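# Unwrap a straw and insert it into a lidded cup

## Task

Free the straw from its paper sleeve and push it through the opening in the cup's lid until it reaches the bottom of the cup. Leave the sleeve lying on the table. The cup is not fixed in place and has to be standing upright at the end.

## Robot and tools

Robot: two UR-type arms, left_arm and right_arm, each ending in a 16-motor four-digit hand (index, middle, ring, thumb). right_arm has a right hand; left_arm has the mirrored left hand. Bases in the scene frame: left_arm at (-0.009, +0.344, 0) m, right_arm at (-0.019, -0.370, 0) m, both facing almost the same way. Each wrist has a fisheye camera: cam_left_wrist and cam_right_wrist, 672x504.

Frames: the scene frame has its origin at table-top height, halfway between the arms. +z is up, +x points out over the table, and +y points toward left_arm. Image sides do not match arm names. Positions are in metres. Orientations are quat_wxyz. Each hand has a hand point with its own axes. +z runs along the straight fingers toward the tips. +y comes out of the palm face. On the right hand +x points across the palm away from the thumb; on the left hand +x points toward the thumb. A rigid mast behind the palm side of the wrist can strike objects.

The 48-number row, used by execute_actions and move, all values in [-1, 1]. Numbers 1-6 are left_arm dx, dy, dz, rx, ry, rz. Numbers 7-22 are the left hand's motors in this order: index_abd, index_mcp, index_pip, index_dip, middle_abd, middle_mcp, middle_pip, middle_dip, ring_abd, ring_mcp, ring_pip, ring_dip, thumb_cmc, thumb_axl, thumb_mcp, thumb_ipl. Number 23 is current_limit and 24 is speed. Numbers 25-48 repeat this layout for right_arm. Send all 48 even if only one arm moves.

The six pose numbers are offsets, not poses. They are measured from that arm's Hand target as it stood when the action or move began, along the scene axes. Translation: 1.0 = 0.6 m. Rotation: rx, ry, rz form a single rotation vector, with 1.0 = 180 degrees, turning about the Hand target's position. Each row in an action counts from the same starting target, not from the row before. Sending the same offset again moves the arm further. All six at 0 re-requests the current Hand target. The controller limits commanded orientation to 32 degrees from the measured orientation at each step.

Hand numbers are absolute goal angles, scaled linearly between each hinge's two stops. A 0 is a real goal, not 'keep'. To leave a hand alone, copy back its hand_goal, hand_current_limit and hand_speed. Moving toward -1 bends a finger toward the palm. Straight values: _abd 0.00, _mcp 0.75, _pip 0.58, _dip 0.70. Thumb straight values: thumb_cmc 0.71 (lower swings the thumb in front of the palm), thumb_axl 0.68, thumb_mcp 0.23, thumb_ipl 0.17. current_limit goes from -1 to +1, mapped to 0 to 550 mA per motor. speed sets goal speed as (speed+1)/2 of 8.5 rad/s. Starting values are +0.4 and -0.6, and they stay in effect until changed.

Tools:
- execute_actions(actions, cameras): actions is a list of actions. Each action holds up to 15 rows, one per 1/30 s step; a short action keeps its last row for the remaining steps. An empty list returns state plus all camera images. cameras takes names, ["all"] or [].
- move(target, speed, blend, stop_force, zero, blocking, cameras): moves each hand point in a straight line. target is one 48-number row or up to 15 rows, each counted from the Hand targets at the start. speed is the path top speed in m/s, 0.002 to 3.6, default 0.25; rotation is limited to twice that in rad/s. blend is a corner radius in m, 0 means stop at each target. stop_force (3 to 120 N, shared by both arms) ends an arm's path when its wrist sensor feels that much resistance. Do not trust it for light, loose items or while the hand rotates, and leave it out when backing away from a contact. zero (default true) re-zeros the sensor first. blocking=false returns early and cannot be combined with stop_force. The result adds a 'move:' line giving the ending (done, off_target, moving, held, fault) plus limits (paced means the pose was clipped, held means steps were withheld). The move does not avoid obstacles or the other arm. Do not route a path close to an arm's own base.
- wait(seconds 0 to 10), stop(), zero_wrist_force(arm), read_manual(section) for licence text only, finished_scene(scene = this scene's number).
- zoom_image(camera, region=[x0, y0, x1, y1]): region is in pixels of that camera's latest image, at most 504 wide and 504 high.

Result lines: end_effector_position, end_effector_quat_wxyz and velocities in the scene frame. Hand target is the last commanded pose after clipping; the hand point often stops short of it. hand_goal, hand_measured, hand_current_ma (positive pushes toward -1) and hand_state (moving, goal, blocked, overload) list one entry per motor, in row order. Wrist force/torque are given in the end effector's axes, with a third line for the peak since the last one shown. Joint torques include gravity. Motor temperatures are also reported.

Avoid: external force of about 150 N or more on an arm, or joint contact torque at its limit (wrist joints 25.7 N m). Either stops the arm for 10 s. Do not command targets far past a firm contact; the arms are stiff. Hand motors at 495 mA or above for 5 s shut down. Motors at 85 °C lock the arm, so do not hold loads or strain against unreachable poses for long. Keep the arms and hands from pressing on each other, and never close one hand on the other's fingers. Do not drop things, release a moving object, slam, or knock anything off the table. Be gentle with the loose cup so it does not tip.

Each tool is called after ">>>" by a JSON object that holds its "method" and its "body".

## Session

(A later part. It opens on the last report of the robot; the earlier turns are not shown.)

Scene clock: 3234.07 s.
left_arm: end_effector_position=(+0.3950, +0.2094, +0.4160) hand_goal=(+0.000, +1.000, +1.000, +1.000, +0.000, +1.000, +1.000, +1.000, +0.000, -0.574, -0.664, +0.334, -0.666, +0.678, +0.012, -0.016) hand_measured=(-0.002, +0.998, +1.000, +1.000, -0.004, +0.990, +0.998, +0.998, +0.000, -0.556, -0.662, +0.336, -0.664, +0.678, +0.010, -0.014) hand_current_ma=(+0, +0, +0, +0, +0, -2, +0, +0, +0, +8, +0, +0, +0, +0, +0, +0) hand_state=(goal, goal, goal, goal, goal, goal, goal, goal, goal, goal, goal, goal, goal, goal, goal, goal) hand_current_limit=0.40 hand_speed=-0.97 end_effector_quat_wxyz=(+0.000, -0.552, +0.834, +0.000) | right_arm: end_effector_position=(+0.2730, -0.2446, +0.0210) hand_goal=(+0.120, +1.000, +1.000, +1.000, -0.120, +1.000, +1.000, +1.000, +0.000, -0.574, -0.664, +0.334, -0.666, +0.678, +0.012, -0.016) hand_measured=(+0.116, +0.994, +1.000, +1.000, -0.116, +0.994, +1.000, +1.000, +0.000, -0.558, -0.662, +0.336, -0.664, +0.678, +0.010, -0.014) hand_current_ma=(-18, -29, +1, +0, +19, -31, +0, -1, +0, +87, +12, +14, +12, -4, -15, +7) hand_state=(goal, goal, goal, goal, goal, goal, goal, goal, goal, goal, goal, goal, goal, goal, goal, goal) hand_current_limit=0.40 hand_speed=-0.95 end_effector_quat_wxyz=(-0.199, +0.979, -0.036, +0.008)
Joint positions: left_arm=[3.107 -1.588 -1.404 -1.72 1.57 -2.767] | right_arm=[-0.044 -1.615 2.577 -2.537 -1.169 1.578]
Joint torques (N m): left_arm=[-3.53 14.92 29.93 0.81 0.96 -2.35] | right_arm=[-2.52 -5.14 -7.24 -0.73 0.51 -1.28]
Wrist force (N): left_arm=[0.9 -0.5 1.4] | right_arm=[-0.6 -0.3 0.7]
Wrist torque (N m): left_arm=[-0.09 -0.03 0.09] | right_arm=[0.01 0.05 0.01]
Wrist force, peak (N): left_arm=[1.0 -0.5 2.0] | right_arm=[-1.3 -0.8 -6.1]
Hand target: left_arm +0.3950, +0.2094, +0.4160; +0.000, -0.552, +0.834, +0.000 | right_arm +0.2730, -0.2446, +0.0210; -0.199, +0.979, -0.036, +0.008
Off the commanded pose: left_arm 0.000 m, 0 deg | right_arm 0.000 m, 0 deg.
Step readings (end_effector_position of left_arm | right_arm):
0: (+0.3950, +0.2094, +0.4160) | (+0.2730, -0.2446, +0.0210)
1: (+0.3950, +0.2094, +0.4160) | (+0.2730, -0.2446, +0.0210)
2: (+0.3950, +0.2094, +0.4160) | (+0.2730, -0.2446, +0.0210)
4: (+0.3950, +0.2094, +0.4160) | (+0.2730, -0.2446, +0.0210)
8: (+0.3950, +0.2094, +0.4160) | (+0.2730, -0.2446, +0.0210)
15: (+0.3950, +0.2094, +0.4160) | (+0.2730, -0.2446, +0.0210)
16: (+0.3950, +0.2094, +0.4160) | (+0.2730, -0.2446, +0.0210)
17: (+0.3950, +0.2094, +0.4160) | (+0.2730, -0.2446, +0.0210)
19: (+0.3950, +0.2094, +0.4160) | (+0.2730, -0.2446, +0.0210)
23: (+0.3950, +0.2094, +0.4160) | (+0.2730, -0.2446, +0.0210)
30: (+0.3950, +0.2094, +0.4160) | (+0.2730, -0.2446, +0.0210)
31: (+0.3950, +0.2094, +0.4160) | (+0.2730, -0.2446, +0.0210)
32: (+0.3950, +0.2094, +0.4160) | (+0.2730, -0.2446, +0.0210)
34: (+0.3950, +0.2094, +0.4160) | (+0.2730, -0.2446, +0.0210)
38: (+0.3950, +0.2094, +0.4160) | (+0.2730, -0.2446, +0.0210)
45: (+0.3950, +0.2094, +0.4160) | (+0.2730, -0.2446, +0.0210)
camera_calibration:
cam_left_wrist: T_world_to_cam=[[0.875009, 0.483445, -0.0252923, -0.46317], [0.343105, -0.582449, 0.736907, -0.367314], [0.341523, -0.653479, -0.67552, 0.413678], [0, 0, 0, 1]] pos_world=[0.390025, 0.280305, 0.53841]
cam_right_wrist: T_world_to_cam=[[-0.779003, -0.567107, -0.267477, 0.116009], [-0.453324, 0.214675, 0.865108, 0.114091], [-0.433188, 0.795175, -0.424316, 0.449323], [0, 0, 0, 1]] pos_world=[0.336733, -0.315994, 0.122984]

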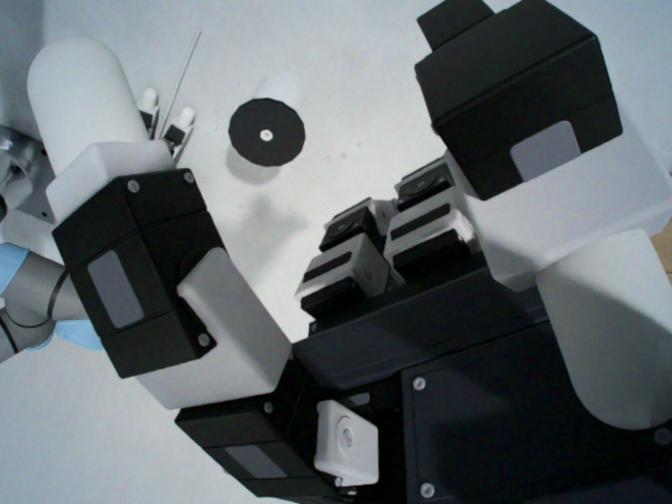

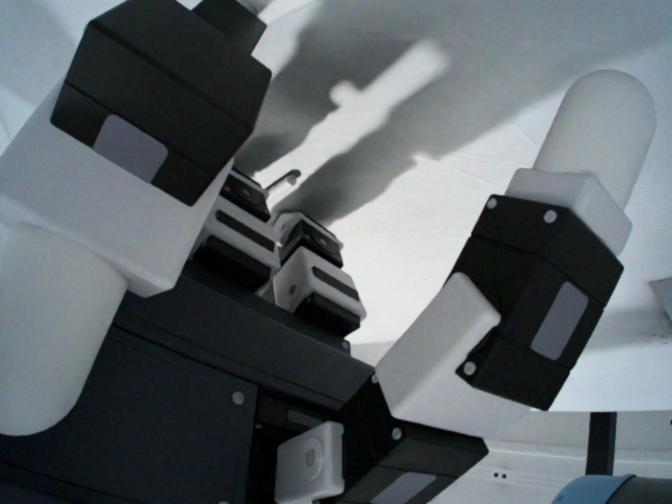

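>>> {"method": "move", "body": {"target": [0,0,0,0,0,0,0,1,1,1,0,1,1,1,0,-0.574,-0.664,0.334,-0.666,0.678,0.012,-0.016,0.4,-0.97,0,0,-0.006,0,0,0,0.12,1,1,1,-0.12,1,1,1,0,-0.574,-0.664,0.334,-0.666,0.678,0.012,-0.016,0.4,-0.95], "speed": 0.002, "stop_force": 4}}

Scene clock: 3242.57 s.
left_arm: end_effector_position=(+0.3950, +0.2094, +0.4160) hand_goal=(+0.000, +1.000, +1.000, +1.000, +0.000, +1.000, +1.000, +1.000, +0.000, -0.574, -0.664, +0.334, -0.666, +0.678, +0.012, -0.016) hand_measured=(-0.002, +0.998, +1.000, +1.000, -0.004, +0.990, +0.998, +0.998, +0.000, -0.556, -0.662, +0.336, -0.664, +0.678, +0.010, -0.014) hand_current_ma=(+0, +0, +0, +0, +0, -2, +0, +0, +0, +8, +0, +0, +0, +0, +0, +0) hand_state=(goal, goal, goal, goal, goal, goal, goal, goal, goal, goal, goal, goal, goal, goal, goal, goal) hand_current_limit=0.40 hand_speed=-0.97 end_effector_quat_wxyz=(+0.000, -0.552, +0.834, +0.000) | right_arm: end_effector_position=(+0.2730, -0.2446, +0.0196) hand_goal=(+0.120, +1.000, +1.000, +1.000, -0.120, +1.000, +1.000, +1.000, +0.000, -0.574, -0.664, +0.334, -0.666, +0.678, +0.012, -0.016) hand_measured=(+0.116, +1.000, +1.000, +1.000, -0.116, +1.000, +1.000, +1.000, +0.000, -0.558, -0.662, +0.336, -0.664, +0.678, +0.010, -0.014) hand_current_ma=(-16, +0, +1, +0, +19, +0, +0, -1, +0, +87, +12, +14, +12, -4, -15, +7) hand_state=(goal, goal, goal, goal, goal, goal, goal, goal, goal, goal, goal, goal, goal, goal, goal, goal) hand_current_limit=0.40 hand_speed=-0.95 end_effector_quat_wxyz=(-0.199, +0.979, -0.036, +0.008)
Joint positions: left_arm=[3.107 -1.588 -1.404 -1.72 1.57 -2.767] | right_arm=[-0.044 -1.61 2.579 -2.543 -1.169 1.578]
Joint torques (N m): left_arm=[-5.44 14.86 28.75 0.84 0.91 -2.36] | right_arm=[-7.45 -17.27 -13.39 0.61 1.13 -1.12]
Wrist force (N): left_arm=[0.5 -0.2 1.4] | right_arm=[-0.6 -0.8 -4.7]
Wrist torque (N m): left_arm=[-0.05 0.02 0.05] | right_arm=[0.67 0.04 0.00]
Wrist force, peak (N): left_arm=[1.2 -0.4 1.8] | right_arm=[-1.0 -0.8 -5.6]
Hand target: left_arm +0.3950, +0.2094, +0.4160; +0.000, -0.552, +0.834, +0.000 | right_arm +0.2730, -0.2446, +0.0197; -0.199, +0.979, -0.036, +0.008 (not the last commanded pose)
Off the commanded pose: left_arm 0.000 m, 0 deg | right_arm 0.002 m, 0 deg.
move: contact (right_arm)

>>> {"method": "execute_actions", "body": {"actions": [[[0,0,0,0,0,0,0,1,1,1,0,1,1,1,0,-0.574,-0.664,0.334,-0.666,0.678,0.012,-0.016,0.4,-0.97,0,0,0.0005,0,0,0,0.12,1,1,1,-0.12,1,1,1,0,-0.574,-0.664,0.334,-0.666,0.678,0.012,-0.016,0.4,-0.96]],[[0,0,0,0,0,0,0,1,1,1,0,1,1,1,0,-0.574,-0.664,0.334,-0.666,0.678,0.012,-0.016,0.4,-0.97,0,0,0,0,0,0,-0.25,1,1,1,0.25,1,1,1,0,-0.574,-0.664,0.334,-0.666,0.678,0.012,-0.016,0.4,-0.96]],[[0,0,0,0,0,0,0,1,1,1,0,1,1,1,0,-0.574,-0.664,0.334,-0.666,0.678,0.012,-0.016,0.4,-0.97,0,0,0,0,0,0,-0.25,1,1,1,0.25,1,1,1,0,-0.574,-0.664,0.334,-0.666,0.678,0.012,-0.016,0.4,-0.96]],[[0,0,0,0,0,0,0,1,1,1,0,1,1,1,0,-0.574,-0.664,0.334,-0.666,0.678,0.012,-0.016,0.4,-0.97,0,0,0,0,0,0,-0.25,1,1,1,0.25,1,1,1,0,-0.574,-0.664,0.334,-0.666,0.678,0.012,-0.016,0.4,-0.96]]], "cameras": ["all"]}}

>>> {"method": "zoom_image", "body": {"camera": "cam_left_wrist", "region": [120, 10, 320, 180]}}

>>> {"method": "zoom_image", "body": {"camera": "cam_right_wrist", "region": [200, 100, 380, 280]}}

Scene clock: 3257.97 s.
left_arm: end_effector_position=(+0.3950, +0.2094, +0.4160) hand_goal=(+0.000, +1.000, +1.000, +1.000, +0.000, +1.000, +1.000, +1.000, +0.000, -0.574, -0.664, +0.334, -0.666, +0.678, +0.012, -0.016) hand_measured=(-0.002, +0.998, +1.000, +1.000, -0.004, +0.990, +0.998, +0.998, +0.000, -0.556, -0.662, +0.336, -0.664, +0.678, +0.010, -0.014) hand_current_ma=(+0, +0, +0, +0, +0, -2, +0, +0, +0, +8, +0, +0, +0, +0, +0, +0) hand_state=(goal, goal, goal, goal, goal, goal, goal, goal, goal, goal, goal, goal, goal, goal, goal, goal) hand_current_limit=0.40 hand_speed=-0.97 end_effector_quat_wxyz=(+0.000, -0.552, +0.834, +0.000) | right_arm: end_effector_position=(+0.2730, -0.2446, +0.0200) hand_goal=(-0.250, +1.000, +1.000, +1.000, +0.250, +1.000, +1.000, +1.000, +0.000, -0.574, -0.664, +0.334, -0.666, +0.678, +0.012, -0.016) hand_measured=(-0.066, +0.996, +1.000, +1.000, +0.064, +0.996, +1.000, +1.000, +0.000, -0.558, -0.662, +0.336, -0.664, +0.678, +0.010, -0.014) hand_current_ma=(+373, -21, +1, +0, -383, -18, +0, -1, +0, +87, +12, +14, +12, -4, -15, +7) hand_state=(moving, goal, goal, goal, moving, goal, goal, goal, goal, goal, goal, goal, goal, goal, goal, goal) hand_current_limit=0.40 hand_speed=-0.96 end_effector_quat_wxyz=(-0.199, +0.979, -0.036, +0.008)
Joint positions: left_arm=[3.107 -1.588 -1.404 -1.72 1.57 -2.767] | right_arm=[-0.044 -1.611 2.578 -2.542 -1.169 1.578]
Joint torques (N m): left_arm=[-4.96 15.28 28.77 0.75 1.04 -2.35] | right_arm=[-6.33 -17.7 -21.13 0.16 0.96 -0.94]
Wrist force (N): left_arm=[0.9 -0.2 1.6] | right_arm=[-0.3 -0.7 -0.9]
Wrist torque (N m): left_arm=[-0.07 -0.04 0.09] | right_arm=[0.22 0.03 0.03]
Wrist force, peak (N): left_arm=[1.2 -0.4 1.8] | right_arm=[-0.4 -1.1 -4.7]
Hand target: left_arm +0.3950, +0.2094, +0.4160; +0.000, -0.552, +0.834, +0.000 | right_arm +0.2730, -0.2446, +0.0200; -0.199, +0.979, -0.036, +0.008
Off the commanded pose: left_arm 0.000 m, 0 deg | right_arm 0.000 m, 0 deg.
Step readings (end_effector_position of left_arm | right_arm):
0: (+0.3950, +0.2094, +0.4160) | (+0.2730, -0.2446, +0.0197)
1: (+0.3950, +0.2094, +0.4160) | (+0.2730, -0.2446, +0.0197)
2: (+0.3950, +0.2094, +0.4160) | (+0.2730, -0.2446, +0.0197)
4: (+0.3950, +0.2094, +0.4160) | (+0.2730, -0.2446, +0.0198)
8: (+0.3950, +0.2094, +0.4160) | (+0.2730, -0.2446, +0.0199)
15: (+0.3950, +0.2094, +0.4160) | (+0.2730, -0.2446, +0.0199)
16: (+0.3950, +0.2094, +0.4160) | (+0.2730, -0.2446, +0.0200)
17: (+0.3950, +0.2094, +0.4160) | (+0.2730, -0.2446, +0.0200)
19: (+0.3950, +0.2094, +0.4160) | (+0.2730, -0.2446, +0.0200)
23: (+0.3950, +0.2094, +0.4160) | (+0.2730, -0.2446, +0.0200)
30: (+0.3950, +0.2094, +0.4160) | (+0.2730, -0.2446, +0.0200)
31: (+0.3950, +0.2094, +0.4160) | (+0.2730, -0.2446, +0.0200)
32: (+0.3950, +0.2094, +0.4160) | (+0.2730, -0.2446, +0.0200)
34: (+0.3950, +0.2094, +0.4160) | (+0.2730, -0.2446, +0.0200)
38: (+0.3950, +0.2094, +0.4160) | (+0.2730, -0.2446, +0.0200)
45: (+0.3950, +0.2094, +0.4160) | (+0.2730, -0.2446, +0.0200)
46: (+0.3950, +0.2094, +0.4160) | (+0.2730, -0.2446, +0.0200)
47: (+0.3950, +0.2094, +0.4160) | (+0.2730, -0.2446, +0.0200)
49: (+0.3950, +0.2094, +0.4160) | (+0.2730, -0.2446, +0.0200)
53: (+0.3950, +0.2094, +0.4160) | (+0.2730, -0.2446, +0.0200)
60: (+0.3950, +0.2094, +0.4160) | (+0.2730, -0.2446, +0.0200)
camera_calibration:
cam_left_wrist: T_world_to_cam=[[0.875009, 0.483445, -0.0252923, -0.46317], [0.343105, -0.582449, 0.736907, -0.367314], [0.341523, -0.653479, -0.67552, 0.413678], [0, 0, 0, 1]] pos_world=[0.390025, 0.280305, 0.53841]
cam_right_wrist: T_world_to_cam=[[-0.778967, -0.567125, -0.267545, 0.115705], [-0.453385, 0.214631, 0.865087, 0.115051], [-0.433189, 0.795175, -0.424316, 0.448857], [0, 0, 0, 1]] pos_world=[0.336732, -0.315994, 0.121884]

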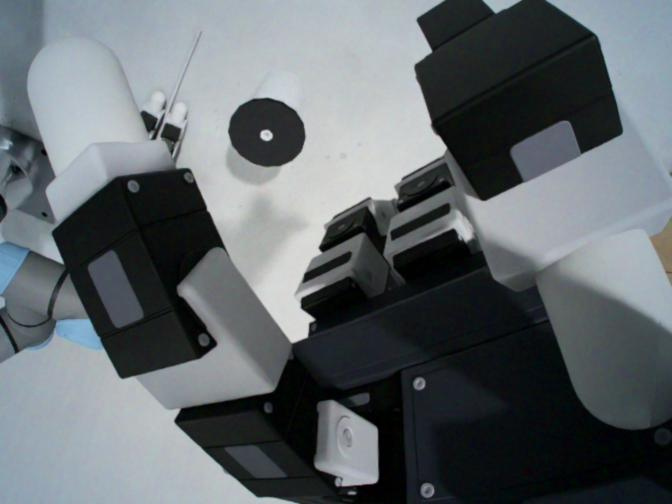

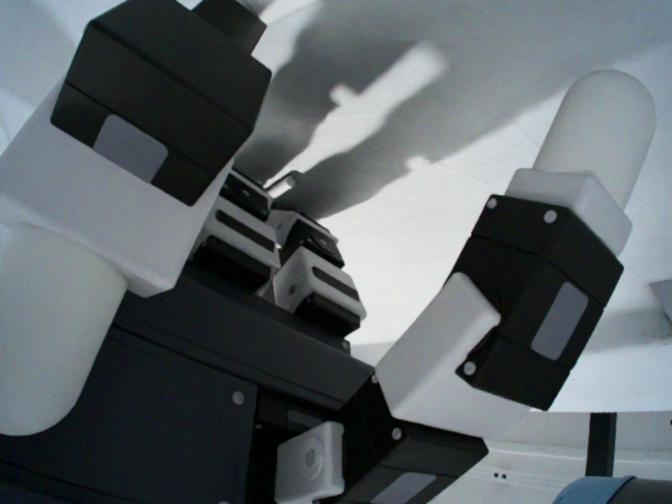

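Scaled by 2.520 from the camera's 672x504 image, which has a finer 960x720 frame.

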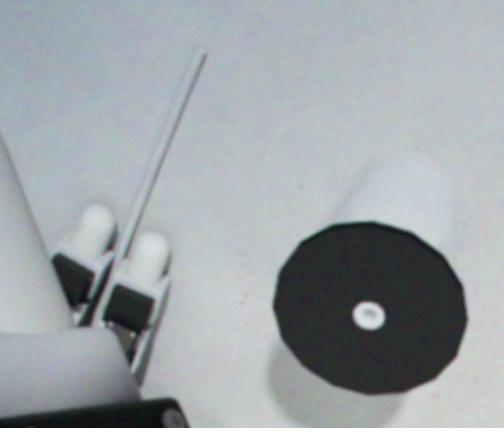

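Scaled by 2.800 from the camera's 672x504 image, which has a finer 960x720 frame.

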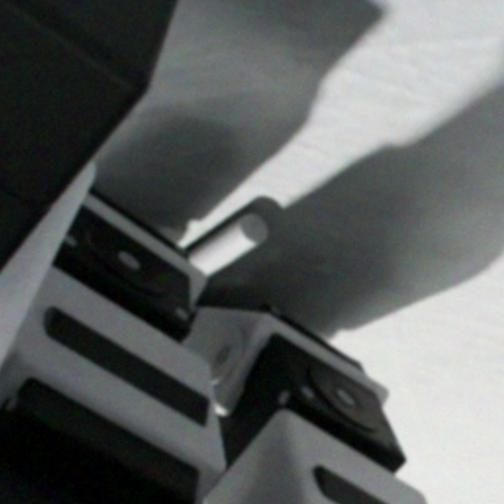

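>>> {"method": "execute_actions", "body": {"actions": [[[0,0,0,0,0,0,0,1,1,1,0,1,1,1,0,-0.574,-0.664,0.334,-0.666,0.678,0.012,-0.016,0.4,-0.97,0,0,0,0,0,0,-0.25,1,1,1,0.25,1,1,1,0,-0.574,-0.664,0.334,-0.666,0.678,0.012,-0.016,0.4,-0.96]],[[0,0,0,0,0,0,0,1,1,1,0,1,1,1,0,-0.574,-0.664,0.334,-0.666,0.678,0.012,-0.016,0.4,-0.97,0,0,0,0,0,0,-0.25,1,1,1,0.25,1,1,1,0,-0.574,-0.664,0.334,-0.666,0.678,0.012,-0.016,0.4,-0.96]],[[0,0,0,0,0,0,0,1,1,1,0,1,1,1,0,-0.574,-0.664,0.334,-0.666,0.678,0.012,-0.016,0.4,-0.97,0,0,0,0,0,0,-0.25,1,1,1,0.25,1,1,1,0,-0.574,-0.664,0.334,-0.666,0.678,0.012,-0.016,0.4,-0.96]]], "cameras": []}}

Scene clock: 3268.20 s.
left_arm: end_effector_position=(+0.3950, +0.2094, +0.4160) hand_goal=(+0.000, +1.000, +1.000, +1.000, +0.000, +1.000, +1.000, +1.000, +0.000, -0.574, -0.664, +0.334, -0.666, +0.678, +0.012, -0.016) hand_measured=(-0.002, +0.998, +1.000, +1.000, -0.004, +0.990, +0.998, +0.998, +0.000, -0.556, -0.662, +0.336, -0.664, +0.678, +0.010, -0.014) hand_current_ma=(+0, +0, +0, +0, +0, -2, +0, +0, +0, +8, +0, +0, +0, +0, +0, +0) hand_state=(goal, goal, goal, goal, goal, goal, goal, goal, goal, goal, goal, goal, goal, goal, goal, goal) hand_current_limit=0.40 hand_speed=-0.97 end_effector_quat_wxyz=(+0.000, -0.552, +0.834, +0.000) | right_arm: end_effector_position=(+0.2730, -0.2446, +0.0200) hand_goal=(-0.250, +1.000, +1.000, +1.000, +0.250, +1.000, +1.000, +1.000, +0.000, -0.574, -0.664, +0.334, -0.666, +0.678, +0.012, -0.016) hand_measured=(-0.066, +0.996, +1.000, +1.000, +0.064, +0.996, +1.000, +1.000, +0.000, -0.558, -0.662, +0.336, -0.664, +0.678, +0.010, -0.014) hand_current_ma=(+385, -21, +1, +0, -385, -18, +0, -1, +0, +87, +12, +14, +12, -4, -15, +7) hand_state=(blocked, goal, goal, goal, blocked, goal, goal, goal, goal, goal, goal, goal, goal, goal, goal, goal) hand_current_limit=0.40 hand_speed=-0.96 end_effector_quat_wxyz=(-0.199, +0.979, -0.036, +0.008)
Joint positions: left_arm=[3.107 -1.588 -1.404 -1.72 1.57 -2.767] | right_arm=[-0.044 -1.611 2.578 -2.542 -1.169 1.578]
Joint torques (N m): left_arm=[-4.94 15.98 28.97 0.9 0.94 -2.46] | right_arm=[-6.53 -14.42 -15.11 -0.15 0.85 -0.74]
Wrist force (N): left_arm=[0.8 -0.2 1.4] | right_arm=[-0.4 -0.9 -0.5]
Wrist torque (N m): left_arm=[-0.06 -0.02 0.09] | right_arm=[0.16 0.03 0.01]
Wrist force, peak (N): left_arm=[1.3 -0.6 1.7] | right_arm=[-0.6 -1.0 -1.1]
Hand target: left_arm +0.3950, +0.2094, +0.4160; +0.000, -0.552, +0.834, +0.000 | right_arm +0.2730, -0.2446, +0.0200; -0.199, +0.979, -0.036, +0.008
Off the commanded pose: left_arm 0.000 m, 0 deg | right_arm 0.000 m, 0 deg.
Step readings (end_effector_position of left_arm | right_arm):
0: (+0.3950, +0.2094, +0.4160) | (+0.2730, -0.2446, +0.0200)
1: (+0.3950, +0.2094, +0.4160) | (+0.2730, -0.2446, +0.0200)
2: (+0.3950, +0.2094, +0.4160) | (+0.2730, -0.2446, +0.0200)
4: (+0.3950, +0.2094, +0.4160) | (+0.2730, -0.2446, +0.0200)
8: (+0.3950, +0.2094, +0.4160) | (+0.2730, -0.2446, +0.0200)
15: (+0.3950, +0.2094, +0.4160) | (+0.2730, -0.2446, +0.0200)
16: (+0.3950, +0.2094, +0.4160) | (+0.2730, -0.2446, +0.0200)
17: (+0.3950, +0.2094, +0.4160) | (+0.2730, -0.2446, +0.0200)
19: (+0.3950, +0.2094, +0.4160) | (+0.2730, -0.2446, +0.0200)
23: (+0.3950, +0.2094, +0.4160) | (+0.2730, -0.2446, +0.0200)
30: (+0.3950, +0.2094, +0.4160) | (+0.2730, -0.2446, +0.0200)
31: (+0.3950, +0.2094, +0.4160) | (+0.2730, -0.2446, +0.0200)
32: (+0.3950, +0.2094, +0.4160) | (+0.2730, -0.2446, +0.0200)
34: (+0.3950, +0.2094, +0.4160) | (+0.2730, -0.2446, +0.0200)
38: (+0.3950, +0.2094, +0.4160) | (+0.2730, -0.2446, +0.0200)
45: (+0.3950, +0.2094, +0.4160) | (+0.2730, -0.2446, +0.0200)
No camera images: "cameras" was empty.

>>> {"method": "move", "body": {"target": [[0,0,0,0,0,0,0,1,1,1,0,1,1,1,0,-0.574,-0.664,0.334,-0.666,0.678,0.012,-0.016,0.4,-0.97,0.0008,0.0106,0.0798,-0.0162,0.0012,0,-0.25,1,1,1,0.25,1,1,1,0,-0.574,-0.664,0.334,-0.666,0.678,0.012,-0.016,0.4,-0.96],[0,0,0,0,0,0,0,1,1,1,0,1,1,1,0,-0.574,-0.664,0.334,-0.666,0.678,0.012,-0.016,0.4,-0.97,0.0029,0.0391,0.155,-0.0325,0.0024,0,-0.25,1,1,1,0.25,1,1,1,0,-0.574,-0.664,0.334,-0.666,0.678,0.012,-0.016,0.4,-0.96],[0,0,0,0,0,0,0,1,1,1,0,1,1,1,0,-0.574,-0.664,0.334,-0.666,0.678,0.012,-0.016,0.4,-0.97,0.0062,0.0838,0.2212,-0.0488,0.0036,0,-0.25,1,1,1,0.25,1,1,1,0,-0.574,-0.664,0.334,-0.666,0.678,0.012,-0.016,0.4,-0.96],[0,0,0,0,0,0,0,1,1,1,0,1,1,1,0,-0.574,-0.664,0.334,-0.666,0.678,0.012,-0.016,0.4,-0.97,0.0106,0.1414,0.2745,-0.065,0.0048,0,-0.25,1,1,1,0.25,1,1,1,0,-0.574,-0.664,0.334,-0.666,0.678,0.012,-0.016,0.4,-0.96]], "speed": 0.04, "blend": [0.008,0.008,0.008,0], "cameras": ["all"]}}

>>> {"method": "zoom_image", "body": {"camera": "cam_left_wrist", "region": [120, 10, 320, 180]}}

>>> {"method": "zoom_image", "body": {"camera": "cam_right_wrist", "region": [200, 0, 460, 220]}}

Scene clock: 3316.93 s.
left_arm: end_effector_position=(+0.3950, +0.2094, +0.4160) hand_goal=(+0.000, +1.000, +1.000, +1.000, +0.000, +1.000, +1.000, +1.000, +0.000, -0.574, -0.664, +0.334, -0.666, +0.678, +0.012, -0.016) hand_measured=(-0.002, +0.998, +1.000, +1.000, -0.004, +0.990, +0.998, +0.998, +0.000, -0.556, -0.662, +0.336, -0.664, +0.678, +0.010, -0.014) hand_current_ma=(+0, +0, +0, +0, +0, -2, +0, +0, +0, +8, +0, +0, +0, +0, +0, +0) hand_state=(goal, goal, goal, goal, goal, goal, goal, goal, goal, goal, goal, goal, goal, goal, goal, goal) hand_current_limit=0.40 hand_speed=-0.97 end_effector_quat_wxyz=(+0.000, -0.552, +0.834, +0.000) | right_arm: end_effector_position=(+0.2794, -0.1598, +0.1846) hand_goal=(-0.250, +1.000, +1.000, +1.000, +0.250, +1.000, +1.000, +1.000, +0.000, -0.574, -0.664, +0.334, -0.666, +0.678, +0.012, -0.016) hand_measured=(-0.080, +0.994, +1.000, +1.000, +0.064, +0.990, +0.998, +1.000, +0.000, -0.558, -0.662, +0.336, -0.664, +0.678, +0.010, -0.014) hand_current_ma=(+385, -36, +1, +0, -385, -48, -7, -1, +0, +87, +12, +14, +12, -4, -15, +7) hand_state=(blocked, goal, goal, goal, blocked, goal, goal, goal, goal, goal, goal, goal, goal, goal, goal, goal) hand_current_limit=0.40 hand_speed=-0.96 end_effector_quat_wxyz=(-0.098, +0.994, -0.037, +0.004) end_effector_velocity=(+0.001, +0.001, +0.001) end_effector_angular_velocity=(+0.000, +0.000, -0.001)
Joint positions: left_arm=[3.107 -1.588 -1.404 -1.72 1.57 -2.767] | right_arm=[0.341 -1.74 2.168 -2.075 -1.389 1.97]
Joint velocities: left_arm=[within noise] | right_arm=[0.002 0.002 -0.005 0.003 -0.001 0.003]
Joint torques (N m): left_arm=[-5.03 14.33 29.26 1.1 1.01 -2.39] | right_arm=[7.02 -6.07 -30.52 0.28 -1.3 1.71]
Wrist force (N): left_arm=[1.1 -0.5 1.8] | right_arm=[-0.2 -0.1 0.4]
Wrist torque (N m): left_arm=[-0.12 -0.05 0.12] | right_arm=[0.00 0.00 0.01]
Wrist force, peak (N): left_arm=[1.4 -0.3 1.8] | right_arm=[-0.4 -1.1 -1.0]
Hand target: left_arm +0.3950, +0.2094, +0.4160; +0.000, -0.552, +0.834, +0.000 | right_arm +0.2794, -0.1597, +0.1847; -0.098, +0.994, -0.037, +0.004
Off the commanded pose: left_arm 0.000 m, 0 deg | right_arm 0.000 m, 0 deg.
move: done
camera_calibration:
cam_left_wrist: T_world_to_cam=[[0.875009, 0.483445, -0.0252923, -0.46317], [0.343105, -0.582449, 0.736907, -0.367314], [0.341523, -0.653479, -0.67552, 0.413678], [0, 0, 0, 1]] pos_world=[0.390025, 0.280305, 0.53841]
cam_right_wrist: T_world_to_cam=[[-0.782008, -0.608393, -0.13536, 0.182586], [-0.440689, 0.386151, 0.810359, -0.00871648], [-0.440747, 0.693358, -0.570085, 0.4668], [0, 0, 0, 1]] pos_world=[0.344683, -0.20921, 0.297894]

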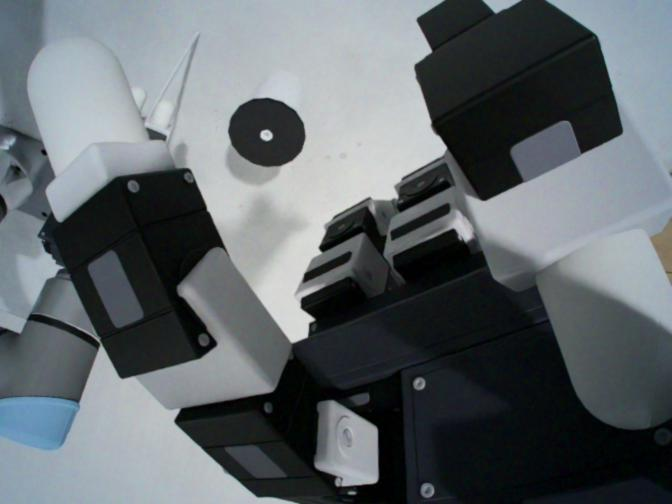

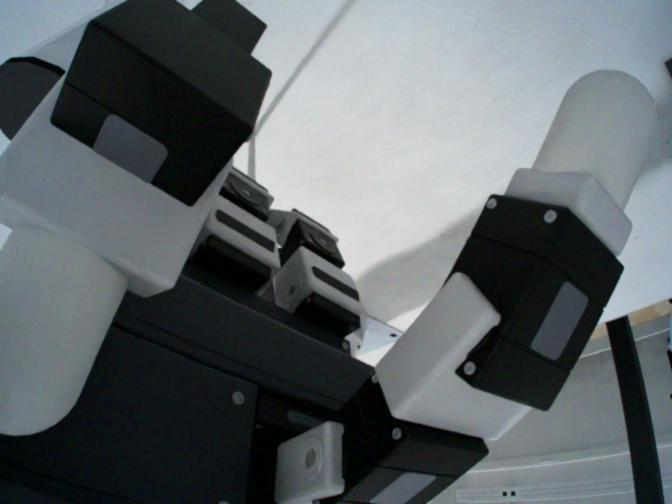

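Scaled by 2.520 from the camera's 672x504 image, which has a finer 960x720 frame.

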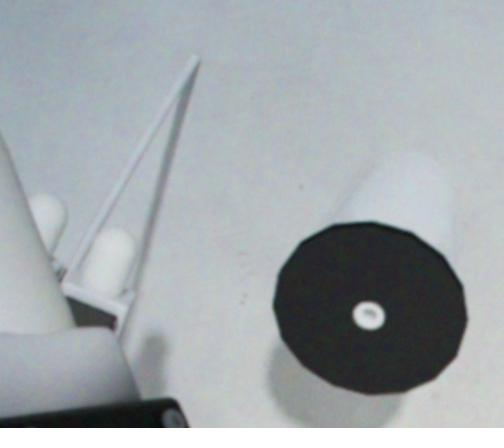

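Scaled by 1.938 from the camera's 672x504 image, which has a finer 960x720 frame.

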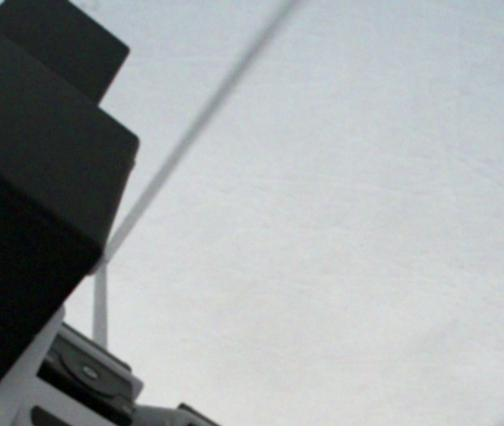

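>>> {"method": "move", "body": {"target": [[0,0,0,0,0,0,0,1,1,1,0,1,1,1,0,-0.574,-0.664,0.334,-0.666,0.678,0.012,-0.016,0.4,-0.97,0.005,0.0672,0.0377,-0.0163,0.0012,0,-0.25,1,1,1,0.25,1,1,1,0,-0.574,-0.664,0.334,-0.666,0.678,0.012,-0.016,0.4,-0.96],[0,0,0,0,0,0,0,1,1,1,0,1,1,1,0,-0.574,-0.664,0.334,-0.666,0.678,0.012,-0.016,0.4,-0.97,0.0104,0.1395,0.057,-0.0325,0.0025,0,-0.25,1,1,1,0.25,1,1,1,0,-0.574,-0.664,0.334,-0.666,0.678,0.012,-0.016,0.4,-0.96]], "speed": 0.03, "blend": [0.008,0], "cameras": ["all"]}}

>>> {"method": "zoom_image", "body": {"camera": "cam_left_wrist", "region": [120, 10, 320, 180]}}

>>> {"method": "zoom_image", "body": {"camera": "cam_right_wrist", "region": [200, 0, 460, 220]}}

Scene clock: 3332.97 s.
left_arm: end_effector_position=(+0.3950, +0.2094, +0.4160) hand_goal=(+0.000, +1.000, +1.000, +1.000, +0.000, +1.000, +1.000, +1.000, +0.000, -0.574, -0.664, +0.334, -0.666, +0.678, +0.012, -0.016) hand_measured=(-0.002, +0.998, +1.000, +1.000, -0.004, +0.990, +0.998, +0.998, +0.000, -0.556, -0.662, +0.336, -0.664, +0.678, +0.010, -0.014) hand_current_ma=(+0, +0, +0, +0, +0, -2, +0, +0, +0, +8, +0, +0, +0, +0, +0, +0) hand_state=(goal, goal, goal, goal, goal, goal, goal, goal, goal, goal, goal, goal, goal, goal, goal, goal) hand_current_limit=0.40 hand_speed=-0.97 end_effector_quat_wxyz=(+0.000, -0.552, +0.834, +0.000) | right_arm: end_effector_position=(+0.2856, -0.0762, +0.2188) hand_goal=(-0.250, +1.000, +1.000, +1.000, +0.250, +1.000, +1.000, +1.000, +0.000, -0.574, -0.664, +0.334, -0.666, +0.678, +0.012, -0.016) hand_measured=(-0.082, +0.994, +1.000, +1.000, +0.064, +0.992, +1.000, +1.000, +0.000, -0.558, -0.662, +0.336, -0.664, +0.678, +0.010, -0.014) hand_current_ma=(+385, -31, +1, +0, -385, -47, -3, -1, +0, +87, +12, +14, +12, -4, -15, +7) hand_state=(blocked, goal, goal, goal, blocked, goal, goal, goal, goal, goal, goal, goal, goal, goal, goal, goal) hand_current_limit=0.40 hand_speed=-0.96 end_effector_quat_wxyz=(-0.047, +0.998, -0.037, +0.002)
Joint positions: left_arm=[3.107 -1.588 -1.404 -1.72 1.57 -2.767] | right_arm=[0.565 -1.57 1.928 -1.984 -1.494 2.188]
Joint torques (N m): left_arm=[-5.11 14.22 28.69 1.08 0.86 -2.32] | right_arm=[6.8 -12.2 -30.64 0.26 -1.44 1.72]
Wrist force (N): left_arm=[0.8 -0.2 1.7] | right_arm=[0.0 -0.3 0.3]
Wrist torque (N m): left_arm=[-0.08 -0.02 0.09] | right_arm=[0.00 -0.04 0.01]
Wrist force, peak (N): left_arm=[1.3 -0.6 1.8] | right_arm=[-0.1 0.7 -2.3]
Hand target: left_arm +0.3950, +0.2094, +0.4160; +0.000, -0.552, +0.834, +0.000 | right_arm +0.2856, -0.0760, +0.2189; -0.047, +0.998, -0.037, +0.002
Off the commanded pose: left_arm 0.000 m, 0 deg | right_arm 0.000 m, 0 deg.
move: done
camera_calibration:
cam_left_wrist: T_world_to_cam=[[0.875009, 0.483445, -0.0252923, -0.46317], [0.343105, -0.582449, 0.736907, -0.367314], [0.341523, -0.653479, -0.67552, 0.413678], [0, 0, 0, 1]] pos_world=[0.390025, 0.280305, 0.53841]
cam_right_wrist: T_world_to_cam=[[-0.782819, -0.618681, -0.0665422, 0.227344], [-0.434461, 0.466883, 0.770237, -0.0528872], [-0.445463, 0.631866, -0.634277, 0.441818], [0, 0, 0, 1]] pos_world=[0.351805, -0.113825, 0.336099]

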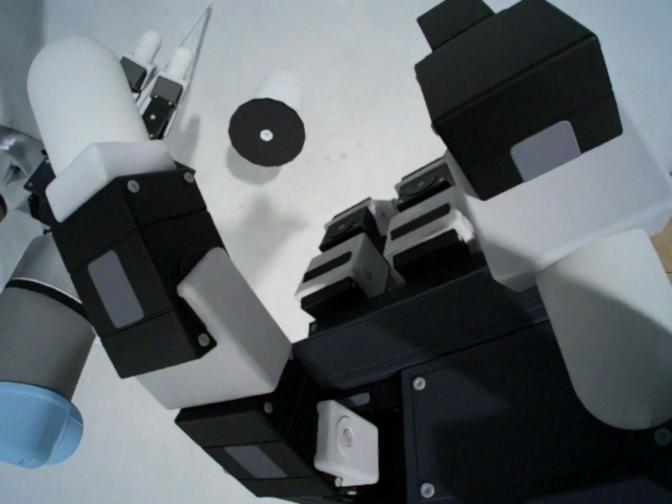

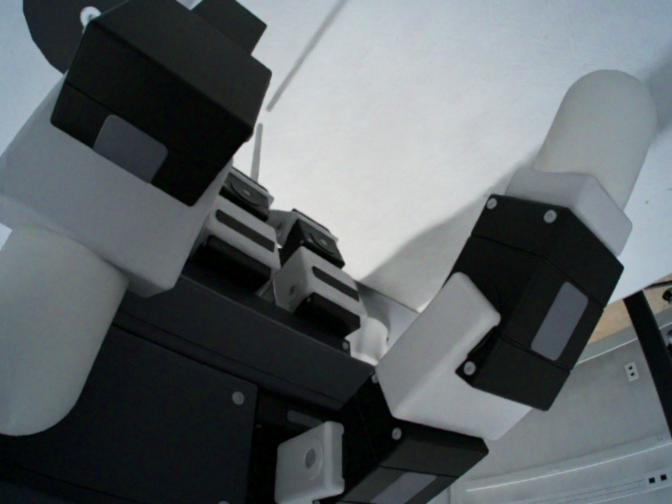

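Scaled by 2.520 from the camera's 672x504 image, which has a finer 960x720 frame.

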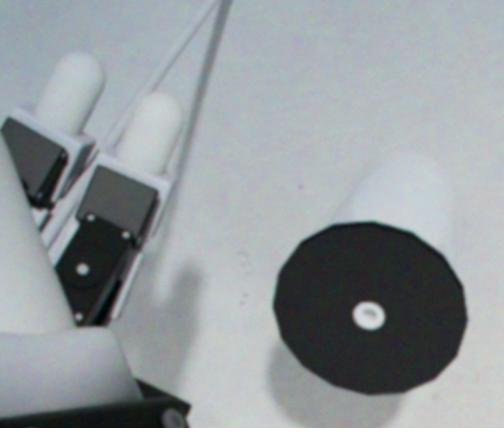

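Scaled by 1.938 from the camera's 672x504 image, which has a finer 960x720 frame.

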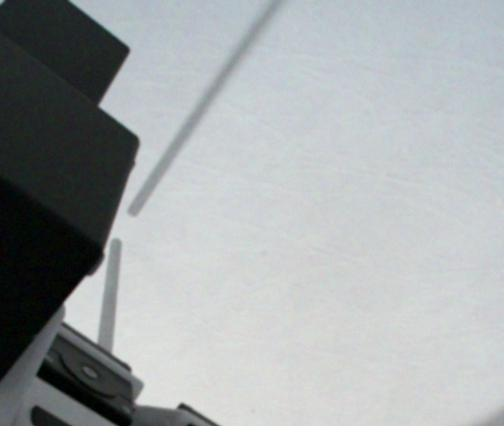

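>>> {"method": "zoom_image", "body": {"camera": "cam_left_wrist", "region": [140, 0, 240, 100]}}

>>> {"method": "zoom_image", "body": {"camera": "cam_right_wrist", "region": [220, 80, 340, 200]}}

Scaled by 5.040 from the camera's 672x504 image, which has a finer 960x720 frame.

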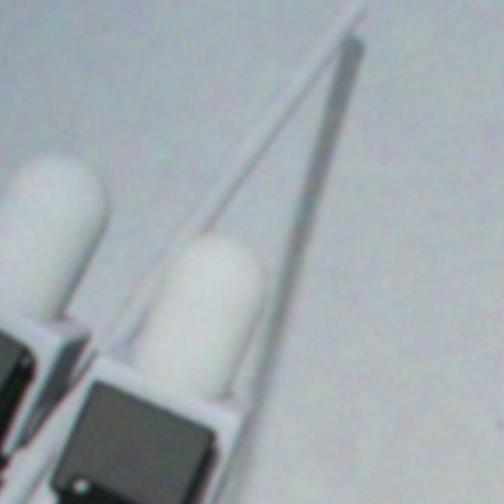

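Scaled by 4.200 from the camera's 672x504 image, which has a finer 960x720 frame.

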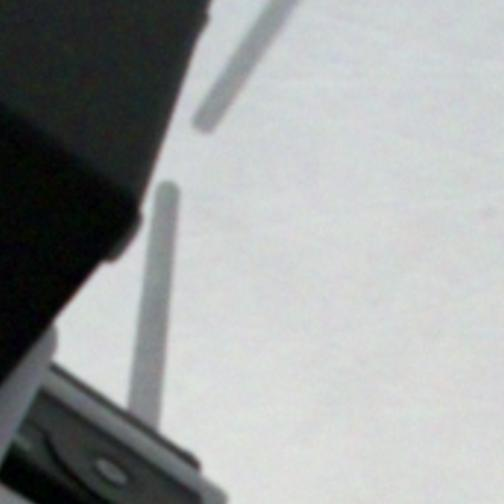

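>>> {"method": "move", "body": {"target": [0,0,0,0,0,0,0,1,1,1,0,1,1,1,0,-0.574,-0.664,0.334,-0.666,0.678,0.012,-0.016,0.4,-0.97,-0.0062,-0.083,0,0,0,0,-0.25,1,1,1,0.25,1,1,1,0,-0.574,-0.664,0.334,-0.666,0.678,0.012,-0.016,0.4,-0.96], "speed": 0.04, "cameras": ["all"]}}

>>> {"method": "zoom_image", "body": {"camera": "cam_left_wrist", "region": [140, 0, 240, 100]}}

>>> {"method": "zoom_image", "body": {"camera": "cam_right_wrist", "region": [220, 80, 340, 200]}}

Scene clock: 3396.13 s.
left_arm: end_effector_position=(+0.3950, +0.2094, +0.4160) hand_goal=(+0.000, +1.000, +1.000, +1.000, +0.000, +1.000, +1.000, +1.000, +0.000, -0.574, -0.664, +0.334, -0.666, +0.678, +0.012, -0.016) hand_measured=(-0.002, +0.998, +1.000, +1.000, -0.004, +0.990, +0.998, +0.998, +0.000, -0.556, -0.662, +0.336, -0.664, +0.678, +0.010, -0.014) hand_current_ma=(+0, +0, +0, +0, +0, -2, +0, +0, +0, +8, +0, +0, +0, +0, +0, +0) hand_state=(goal, goal, goal, goal, goal, goal, goal, goal, goal, goal, goal, goal, goal, goal, goal, goal) hand_current_limit=0.40 hand_speed=-0.97 end_effector_quat_wxyz=(+0.000, -0.552, +0.834, +0.000) | right_arm: end_effector_position=(+0.2819, -0.1256, +0.2189) hand_goal=(-0.250, +1.000, +1.000, +1.000, +0.250, +1.000, +1.000, +1.000, +0.000, -0.574, -0.664, +0.334, -0.666, +0.678, +0.012, -0.016) hand_measured=(-0.082, +0.994, +1.000, +1.000, +0.064, +0.992, +1.000, +1.000, +0.000, -0.558, -0.662, +0.336, -0.664, +0.678, +0.010, -0.014) hand_current_ma=(+385, -31, +1, +0, -385, -47, -3, -1, +0, +87, +12, +14, +12, -4, -15, +7) hand_state=(blocked, goal, goal, goal, blocked, goal, goal, goal, goal, goal, goal, goal, goal, goal, goal, goal) hand_current_limit=0.40 hand_speed=-0.96 end_effector_quat_wxyz=(-0.047, +0.998, -0.037, +0.002)
Joint positions: left_arm=[3.107 -1.588 -1.404 -1.72 1.57 -2.767] | right_arm=[0.472 -1.665 2.016 -1.969 -1.489 2.095]
Joint torques (N m): left_arm=[-4.95 15.75 28.65 1.24 0.8 -2.4] | right_arm=[-10.96 -25.28 -14.81 0.29 1.33 -1.58]
Wrist force (N): left_arm=[0.8 -0.4 1.9] | right_arm=[0.2 -0.4 0.5]
Wrist torque (N m): left_arm=[-0.13 -0.01 0.09] | right_arm=[-0.03 -0.08 0.13]
Wrist force, peak (N): left_arm=[1.1 -0.2 2.0] | right_arm=[0.0 -0.4 0.9]
Hand target: left_arm +0.3950, +0.2094, +0.4160; +0.000, -0.552, +0.834, +0.000 | right_arm +0.2819, -0.1258, +0.2189; -0.047, +0.998, -0.037, +0.002
Off the commanded pose: left_arm 0.000 m, 0 deg | right_arm 0.000 m, 0 deg.
move: done
camera_calibration:
cam_left_wrist: T_world_to_cam=[[0.875009, 0.483445, -0.0252923, -0.46317], [0.343105, -0.582449, 0.736907, -0.367314], [0.341523, -0.653479, -0.67552, 0.413678], [0, 0, 0, 1]] pos_world=[0.390025, 0.280305, 0.53841]
cam_right_wrist: T_world_to_cam=[[-0.782838, -0.618672, -0.0664044, 0.193846], [-0.434457, 0.467081, 0.770118, -0.0313593], [-0.445434, 0.631727, -0.634436, 0.471404], [0, 0, 0, 1]] pos_world=[0.348105, -0.163224, 0.336098]

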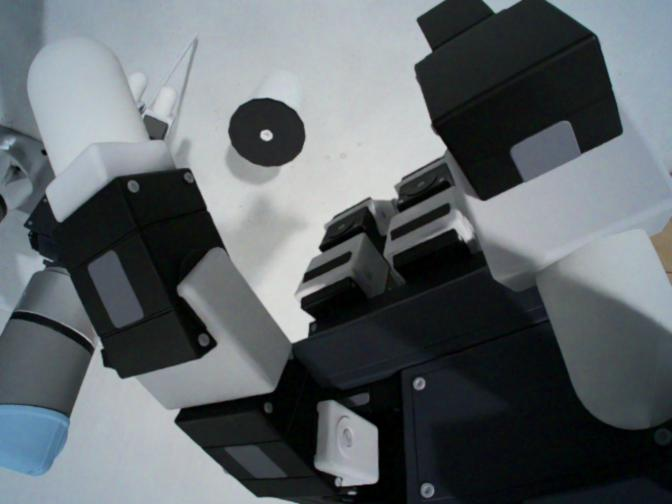

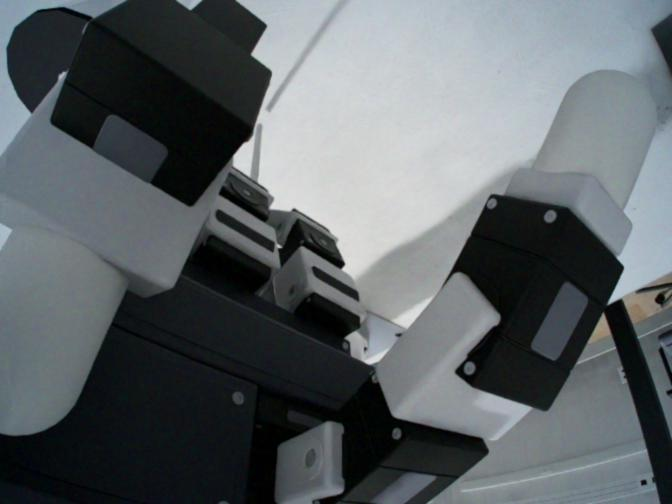

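Scaled by 5.040 from the camera's 672x504 image, which has a finer 960x720 frame.

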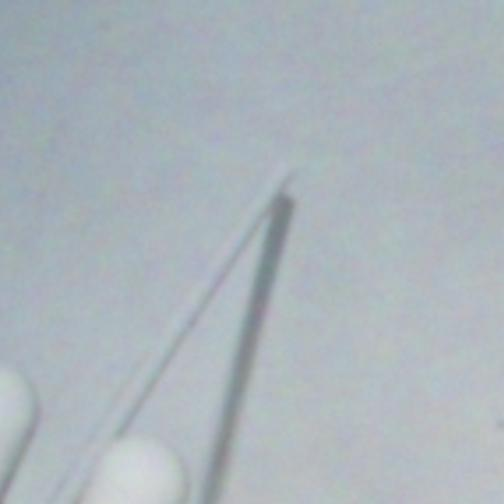

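Scaled by 4.200 from the camera's 672x504 image, which has a finer 960x720 frame.

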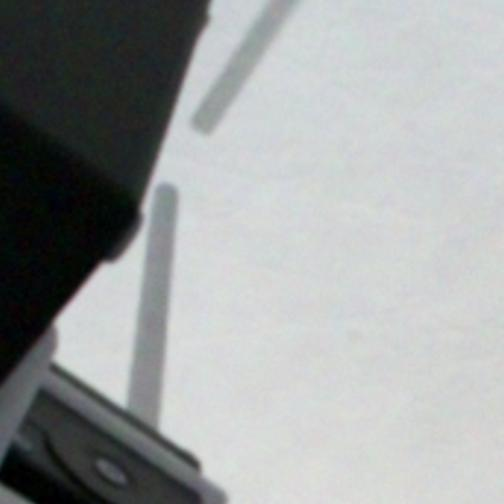

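>>> {"method": "move", "body": {"target": [0,0,0,0,0,0,0,1,1,1,0,1,1,1,0,-0.574,-0.664,0.334,-0.666,0.678,0.012,-0.016,0.4,-0.97,0,0,-0.033,0,0,0,-0.25,1,1,1,0.25,1,1,1,0,-0.574,-0.664,0.334,-0.666,0.678,0.012,-0.016,0.4,-0.96], "speed": 0.003, "stop_force": 3, "cameras": ["all"]}}

>>> {"method": "zoom_image", "body": {"camera": "cam_left_wrist", "region": [140, 0, 240, 100]}}

>>> {"method": "zoom_image", "body": {"camera": "cam_right_wrist", "region": [220, 80, 340, 200]}}

Scene clock: 3417.80 s.
left_arm: end_effector_position=(+0.3950, +0.2094, +0.4160) hand_goal=(+0.000, +1.000, +1.000, +1.000, +0.000, +1.000, +1.000, +1.000, +0.000, -0.574, -0.664, +0.334, -0.666, +0.678, +0.012, -0.016) hand_measured=(-0.002, +0.998, +1.000, +1.000, -0.004, +0.990, +0.998, +0.998, +0.000, -0.556, -0.662, +0.336, -0.664, +0.678, +0.010, -0.014) hand_current_ma=(+0, +0, +0, +0, +0, -2, +0, +0, +0, +8, +0, +0, +0, +0, +0, +0) hand_state=(goal, goal, goal, goal, goal, goal, goal, goal, goal, goal, goal, goal, goal, goal, goal, goal) hand_current_limit=0.40 hand_speed=-0.97 end_effector_quat_wxyz=(+0.000, -0.552, +0.834, +0.000) | right_arm: end_effector_position=(+0.2819, -0.1258, +0.2077) hand_goal=(-0.250, +1.000, +1.000, +1.000, +0.250, +1.000, +1.000, +1.000, +0.000, -0.574, -0.664, +0.334, -0.666, +0.678, +0.012, -0.016) hand_measured=(-0.082, +0.998, +1.000, +1.000, +0.064, +0.996, +1.000, +1.000, +0.000, -0.558, -0.662, +0.336, -0.664, +0.678, +0.010, -0.014) hand_current_ma=(+385, -8, +1, +0, -385, -26, -1, -1, +0, +87, +12, +14, +12, -4, -15, +7) hand_state=(blocked, goal, goal, goal, blocked, goal, goal, goal, goal, goal, goal, goal, goal, goal, goal, goal) hand_current_limit=0.40 hand_speed=-0.96 end_effector_quat_wxyz=(-0.047, +0.998, -0.037, +0.002)
Joint positions: left_arm=[3.107 -1.588 -1.404 -1.72 1.57 -2.767] | right_arm=[0.471 -1.655 2.037 -2.001 -1.489 2.095]
Joint torques (N m): left_arm=[-4.79 15.16 29.44 1.11 0.91 -2.38] | right_arm=[-9.56 -21 -28.76 0.49 1.47 -1.61]
Wrist force (N): left_arm=[1.0 -0.3 1.7] | right_arm=[0.1 0.2 -1.7]
Wrist torque (N m): left_arm=[-0.10 -0.03 0.10] | right_arm=[0.24 -0.07 0.12]
Wrist force, peak (N): left_arm=[1.4 -0.3 1.9] | right_arm=[0.3 0.2 -2.8]
Hand target: left_arm +0.3950, +0.2094, +0.4160; +0.000, -0.552, +0.834, +0.000 | right_arm +0.2819, -0.1258, +0.2078; -0.047, +0.998, -0.037, +0.002 (not the last commanded pose)
Off the commanded pose: left_arm 0.000 m, 0 deg | right_arm 0.009 m, 0 deg.
move: contact (right_arm)
camera_calibration:
cam_left_wrist: T_world_to_cam=[[0.875009, 0.483445, -0.0252923, -0.46317], [0.343105, -0.582449, 0.736907, -0.367314], [0.341523, -0.653479, -0.67552, 0.413678], [0, 0, 0, 1]] pos_world=[0.390025, 0.280305, 0.53841]
cam_right_wrist: T_world_to_cam=[[-0.782841, -0.618668, -0.0664093, 0.192988], [-0.434424, 0.467033, 0.770166, -0.0227527], [-0.445462, 0.631767, -0.634377, 0.464485], [0, 0, 0, 1]] pos_world=[0.348105, -0.163424, 0.324998]

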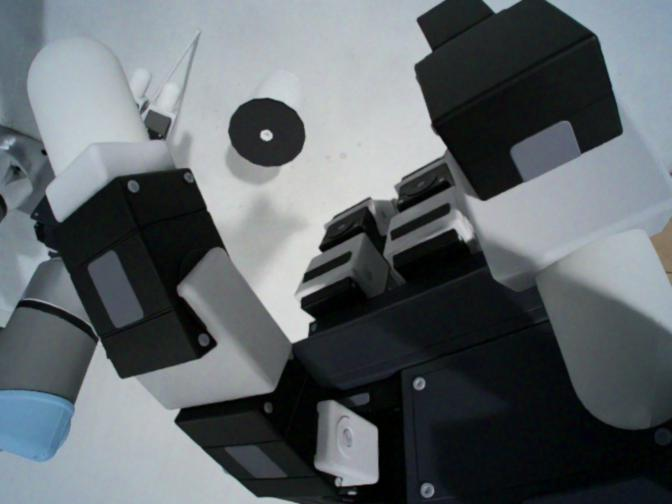

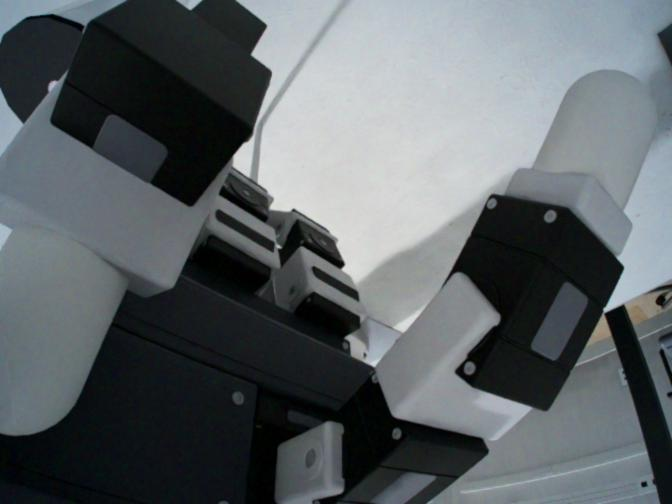

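Scaled by 5.040 from the camera's 672x504 image, which has a finer 960x720 frame.

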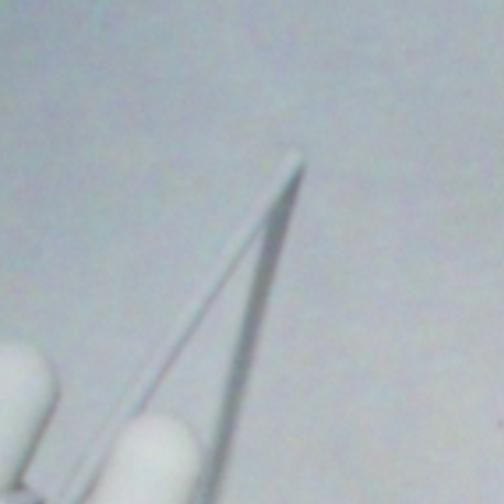

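Scaled by 4.200 from the camera's 672x504 image, which has a finer 960x720 frame.

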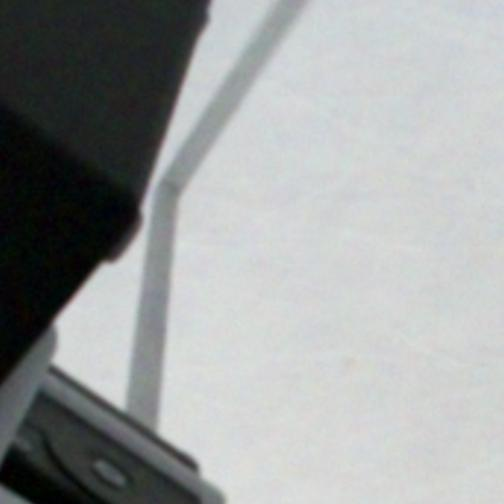

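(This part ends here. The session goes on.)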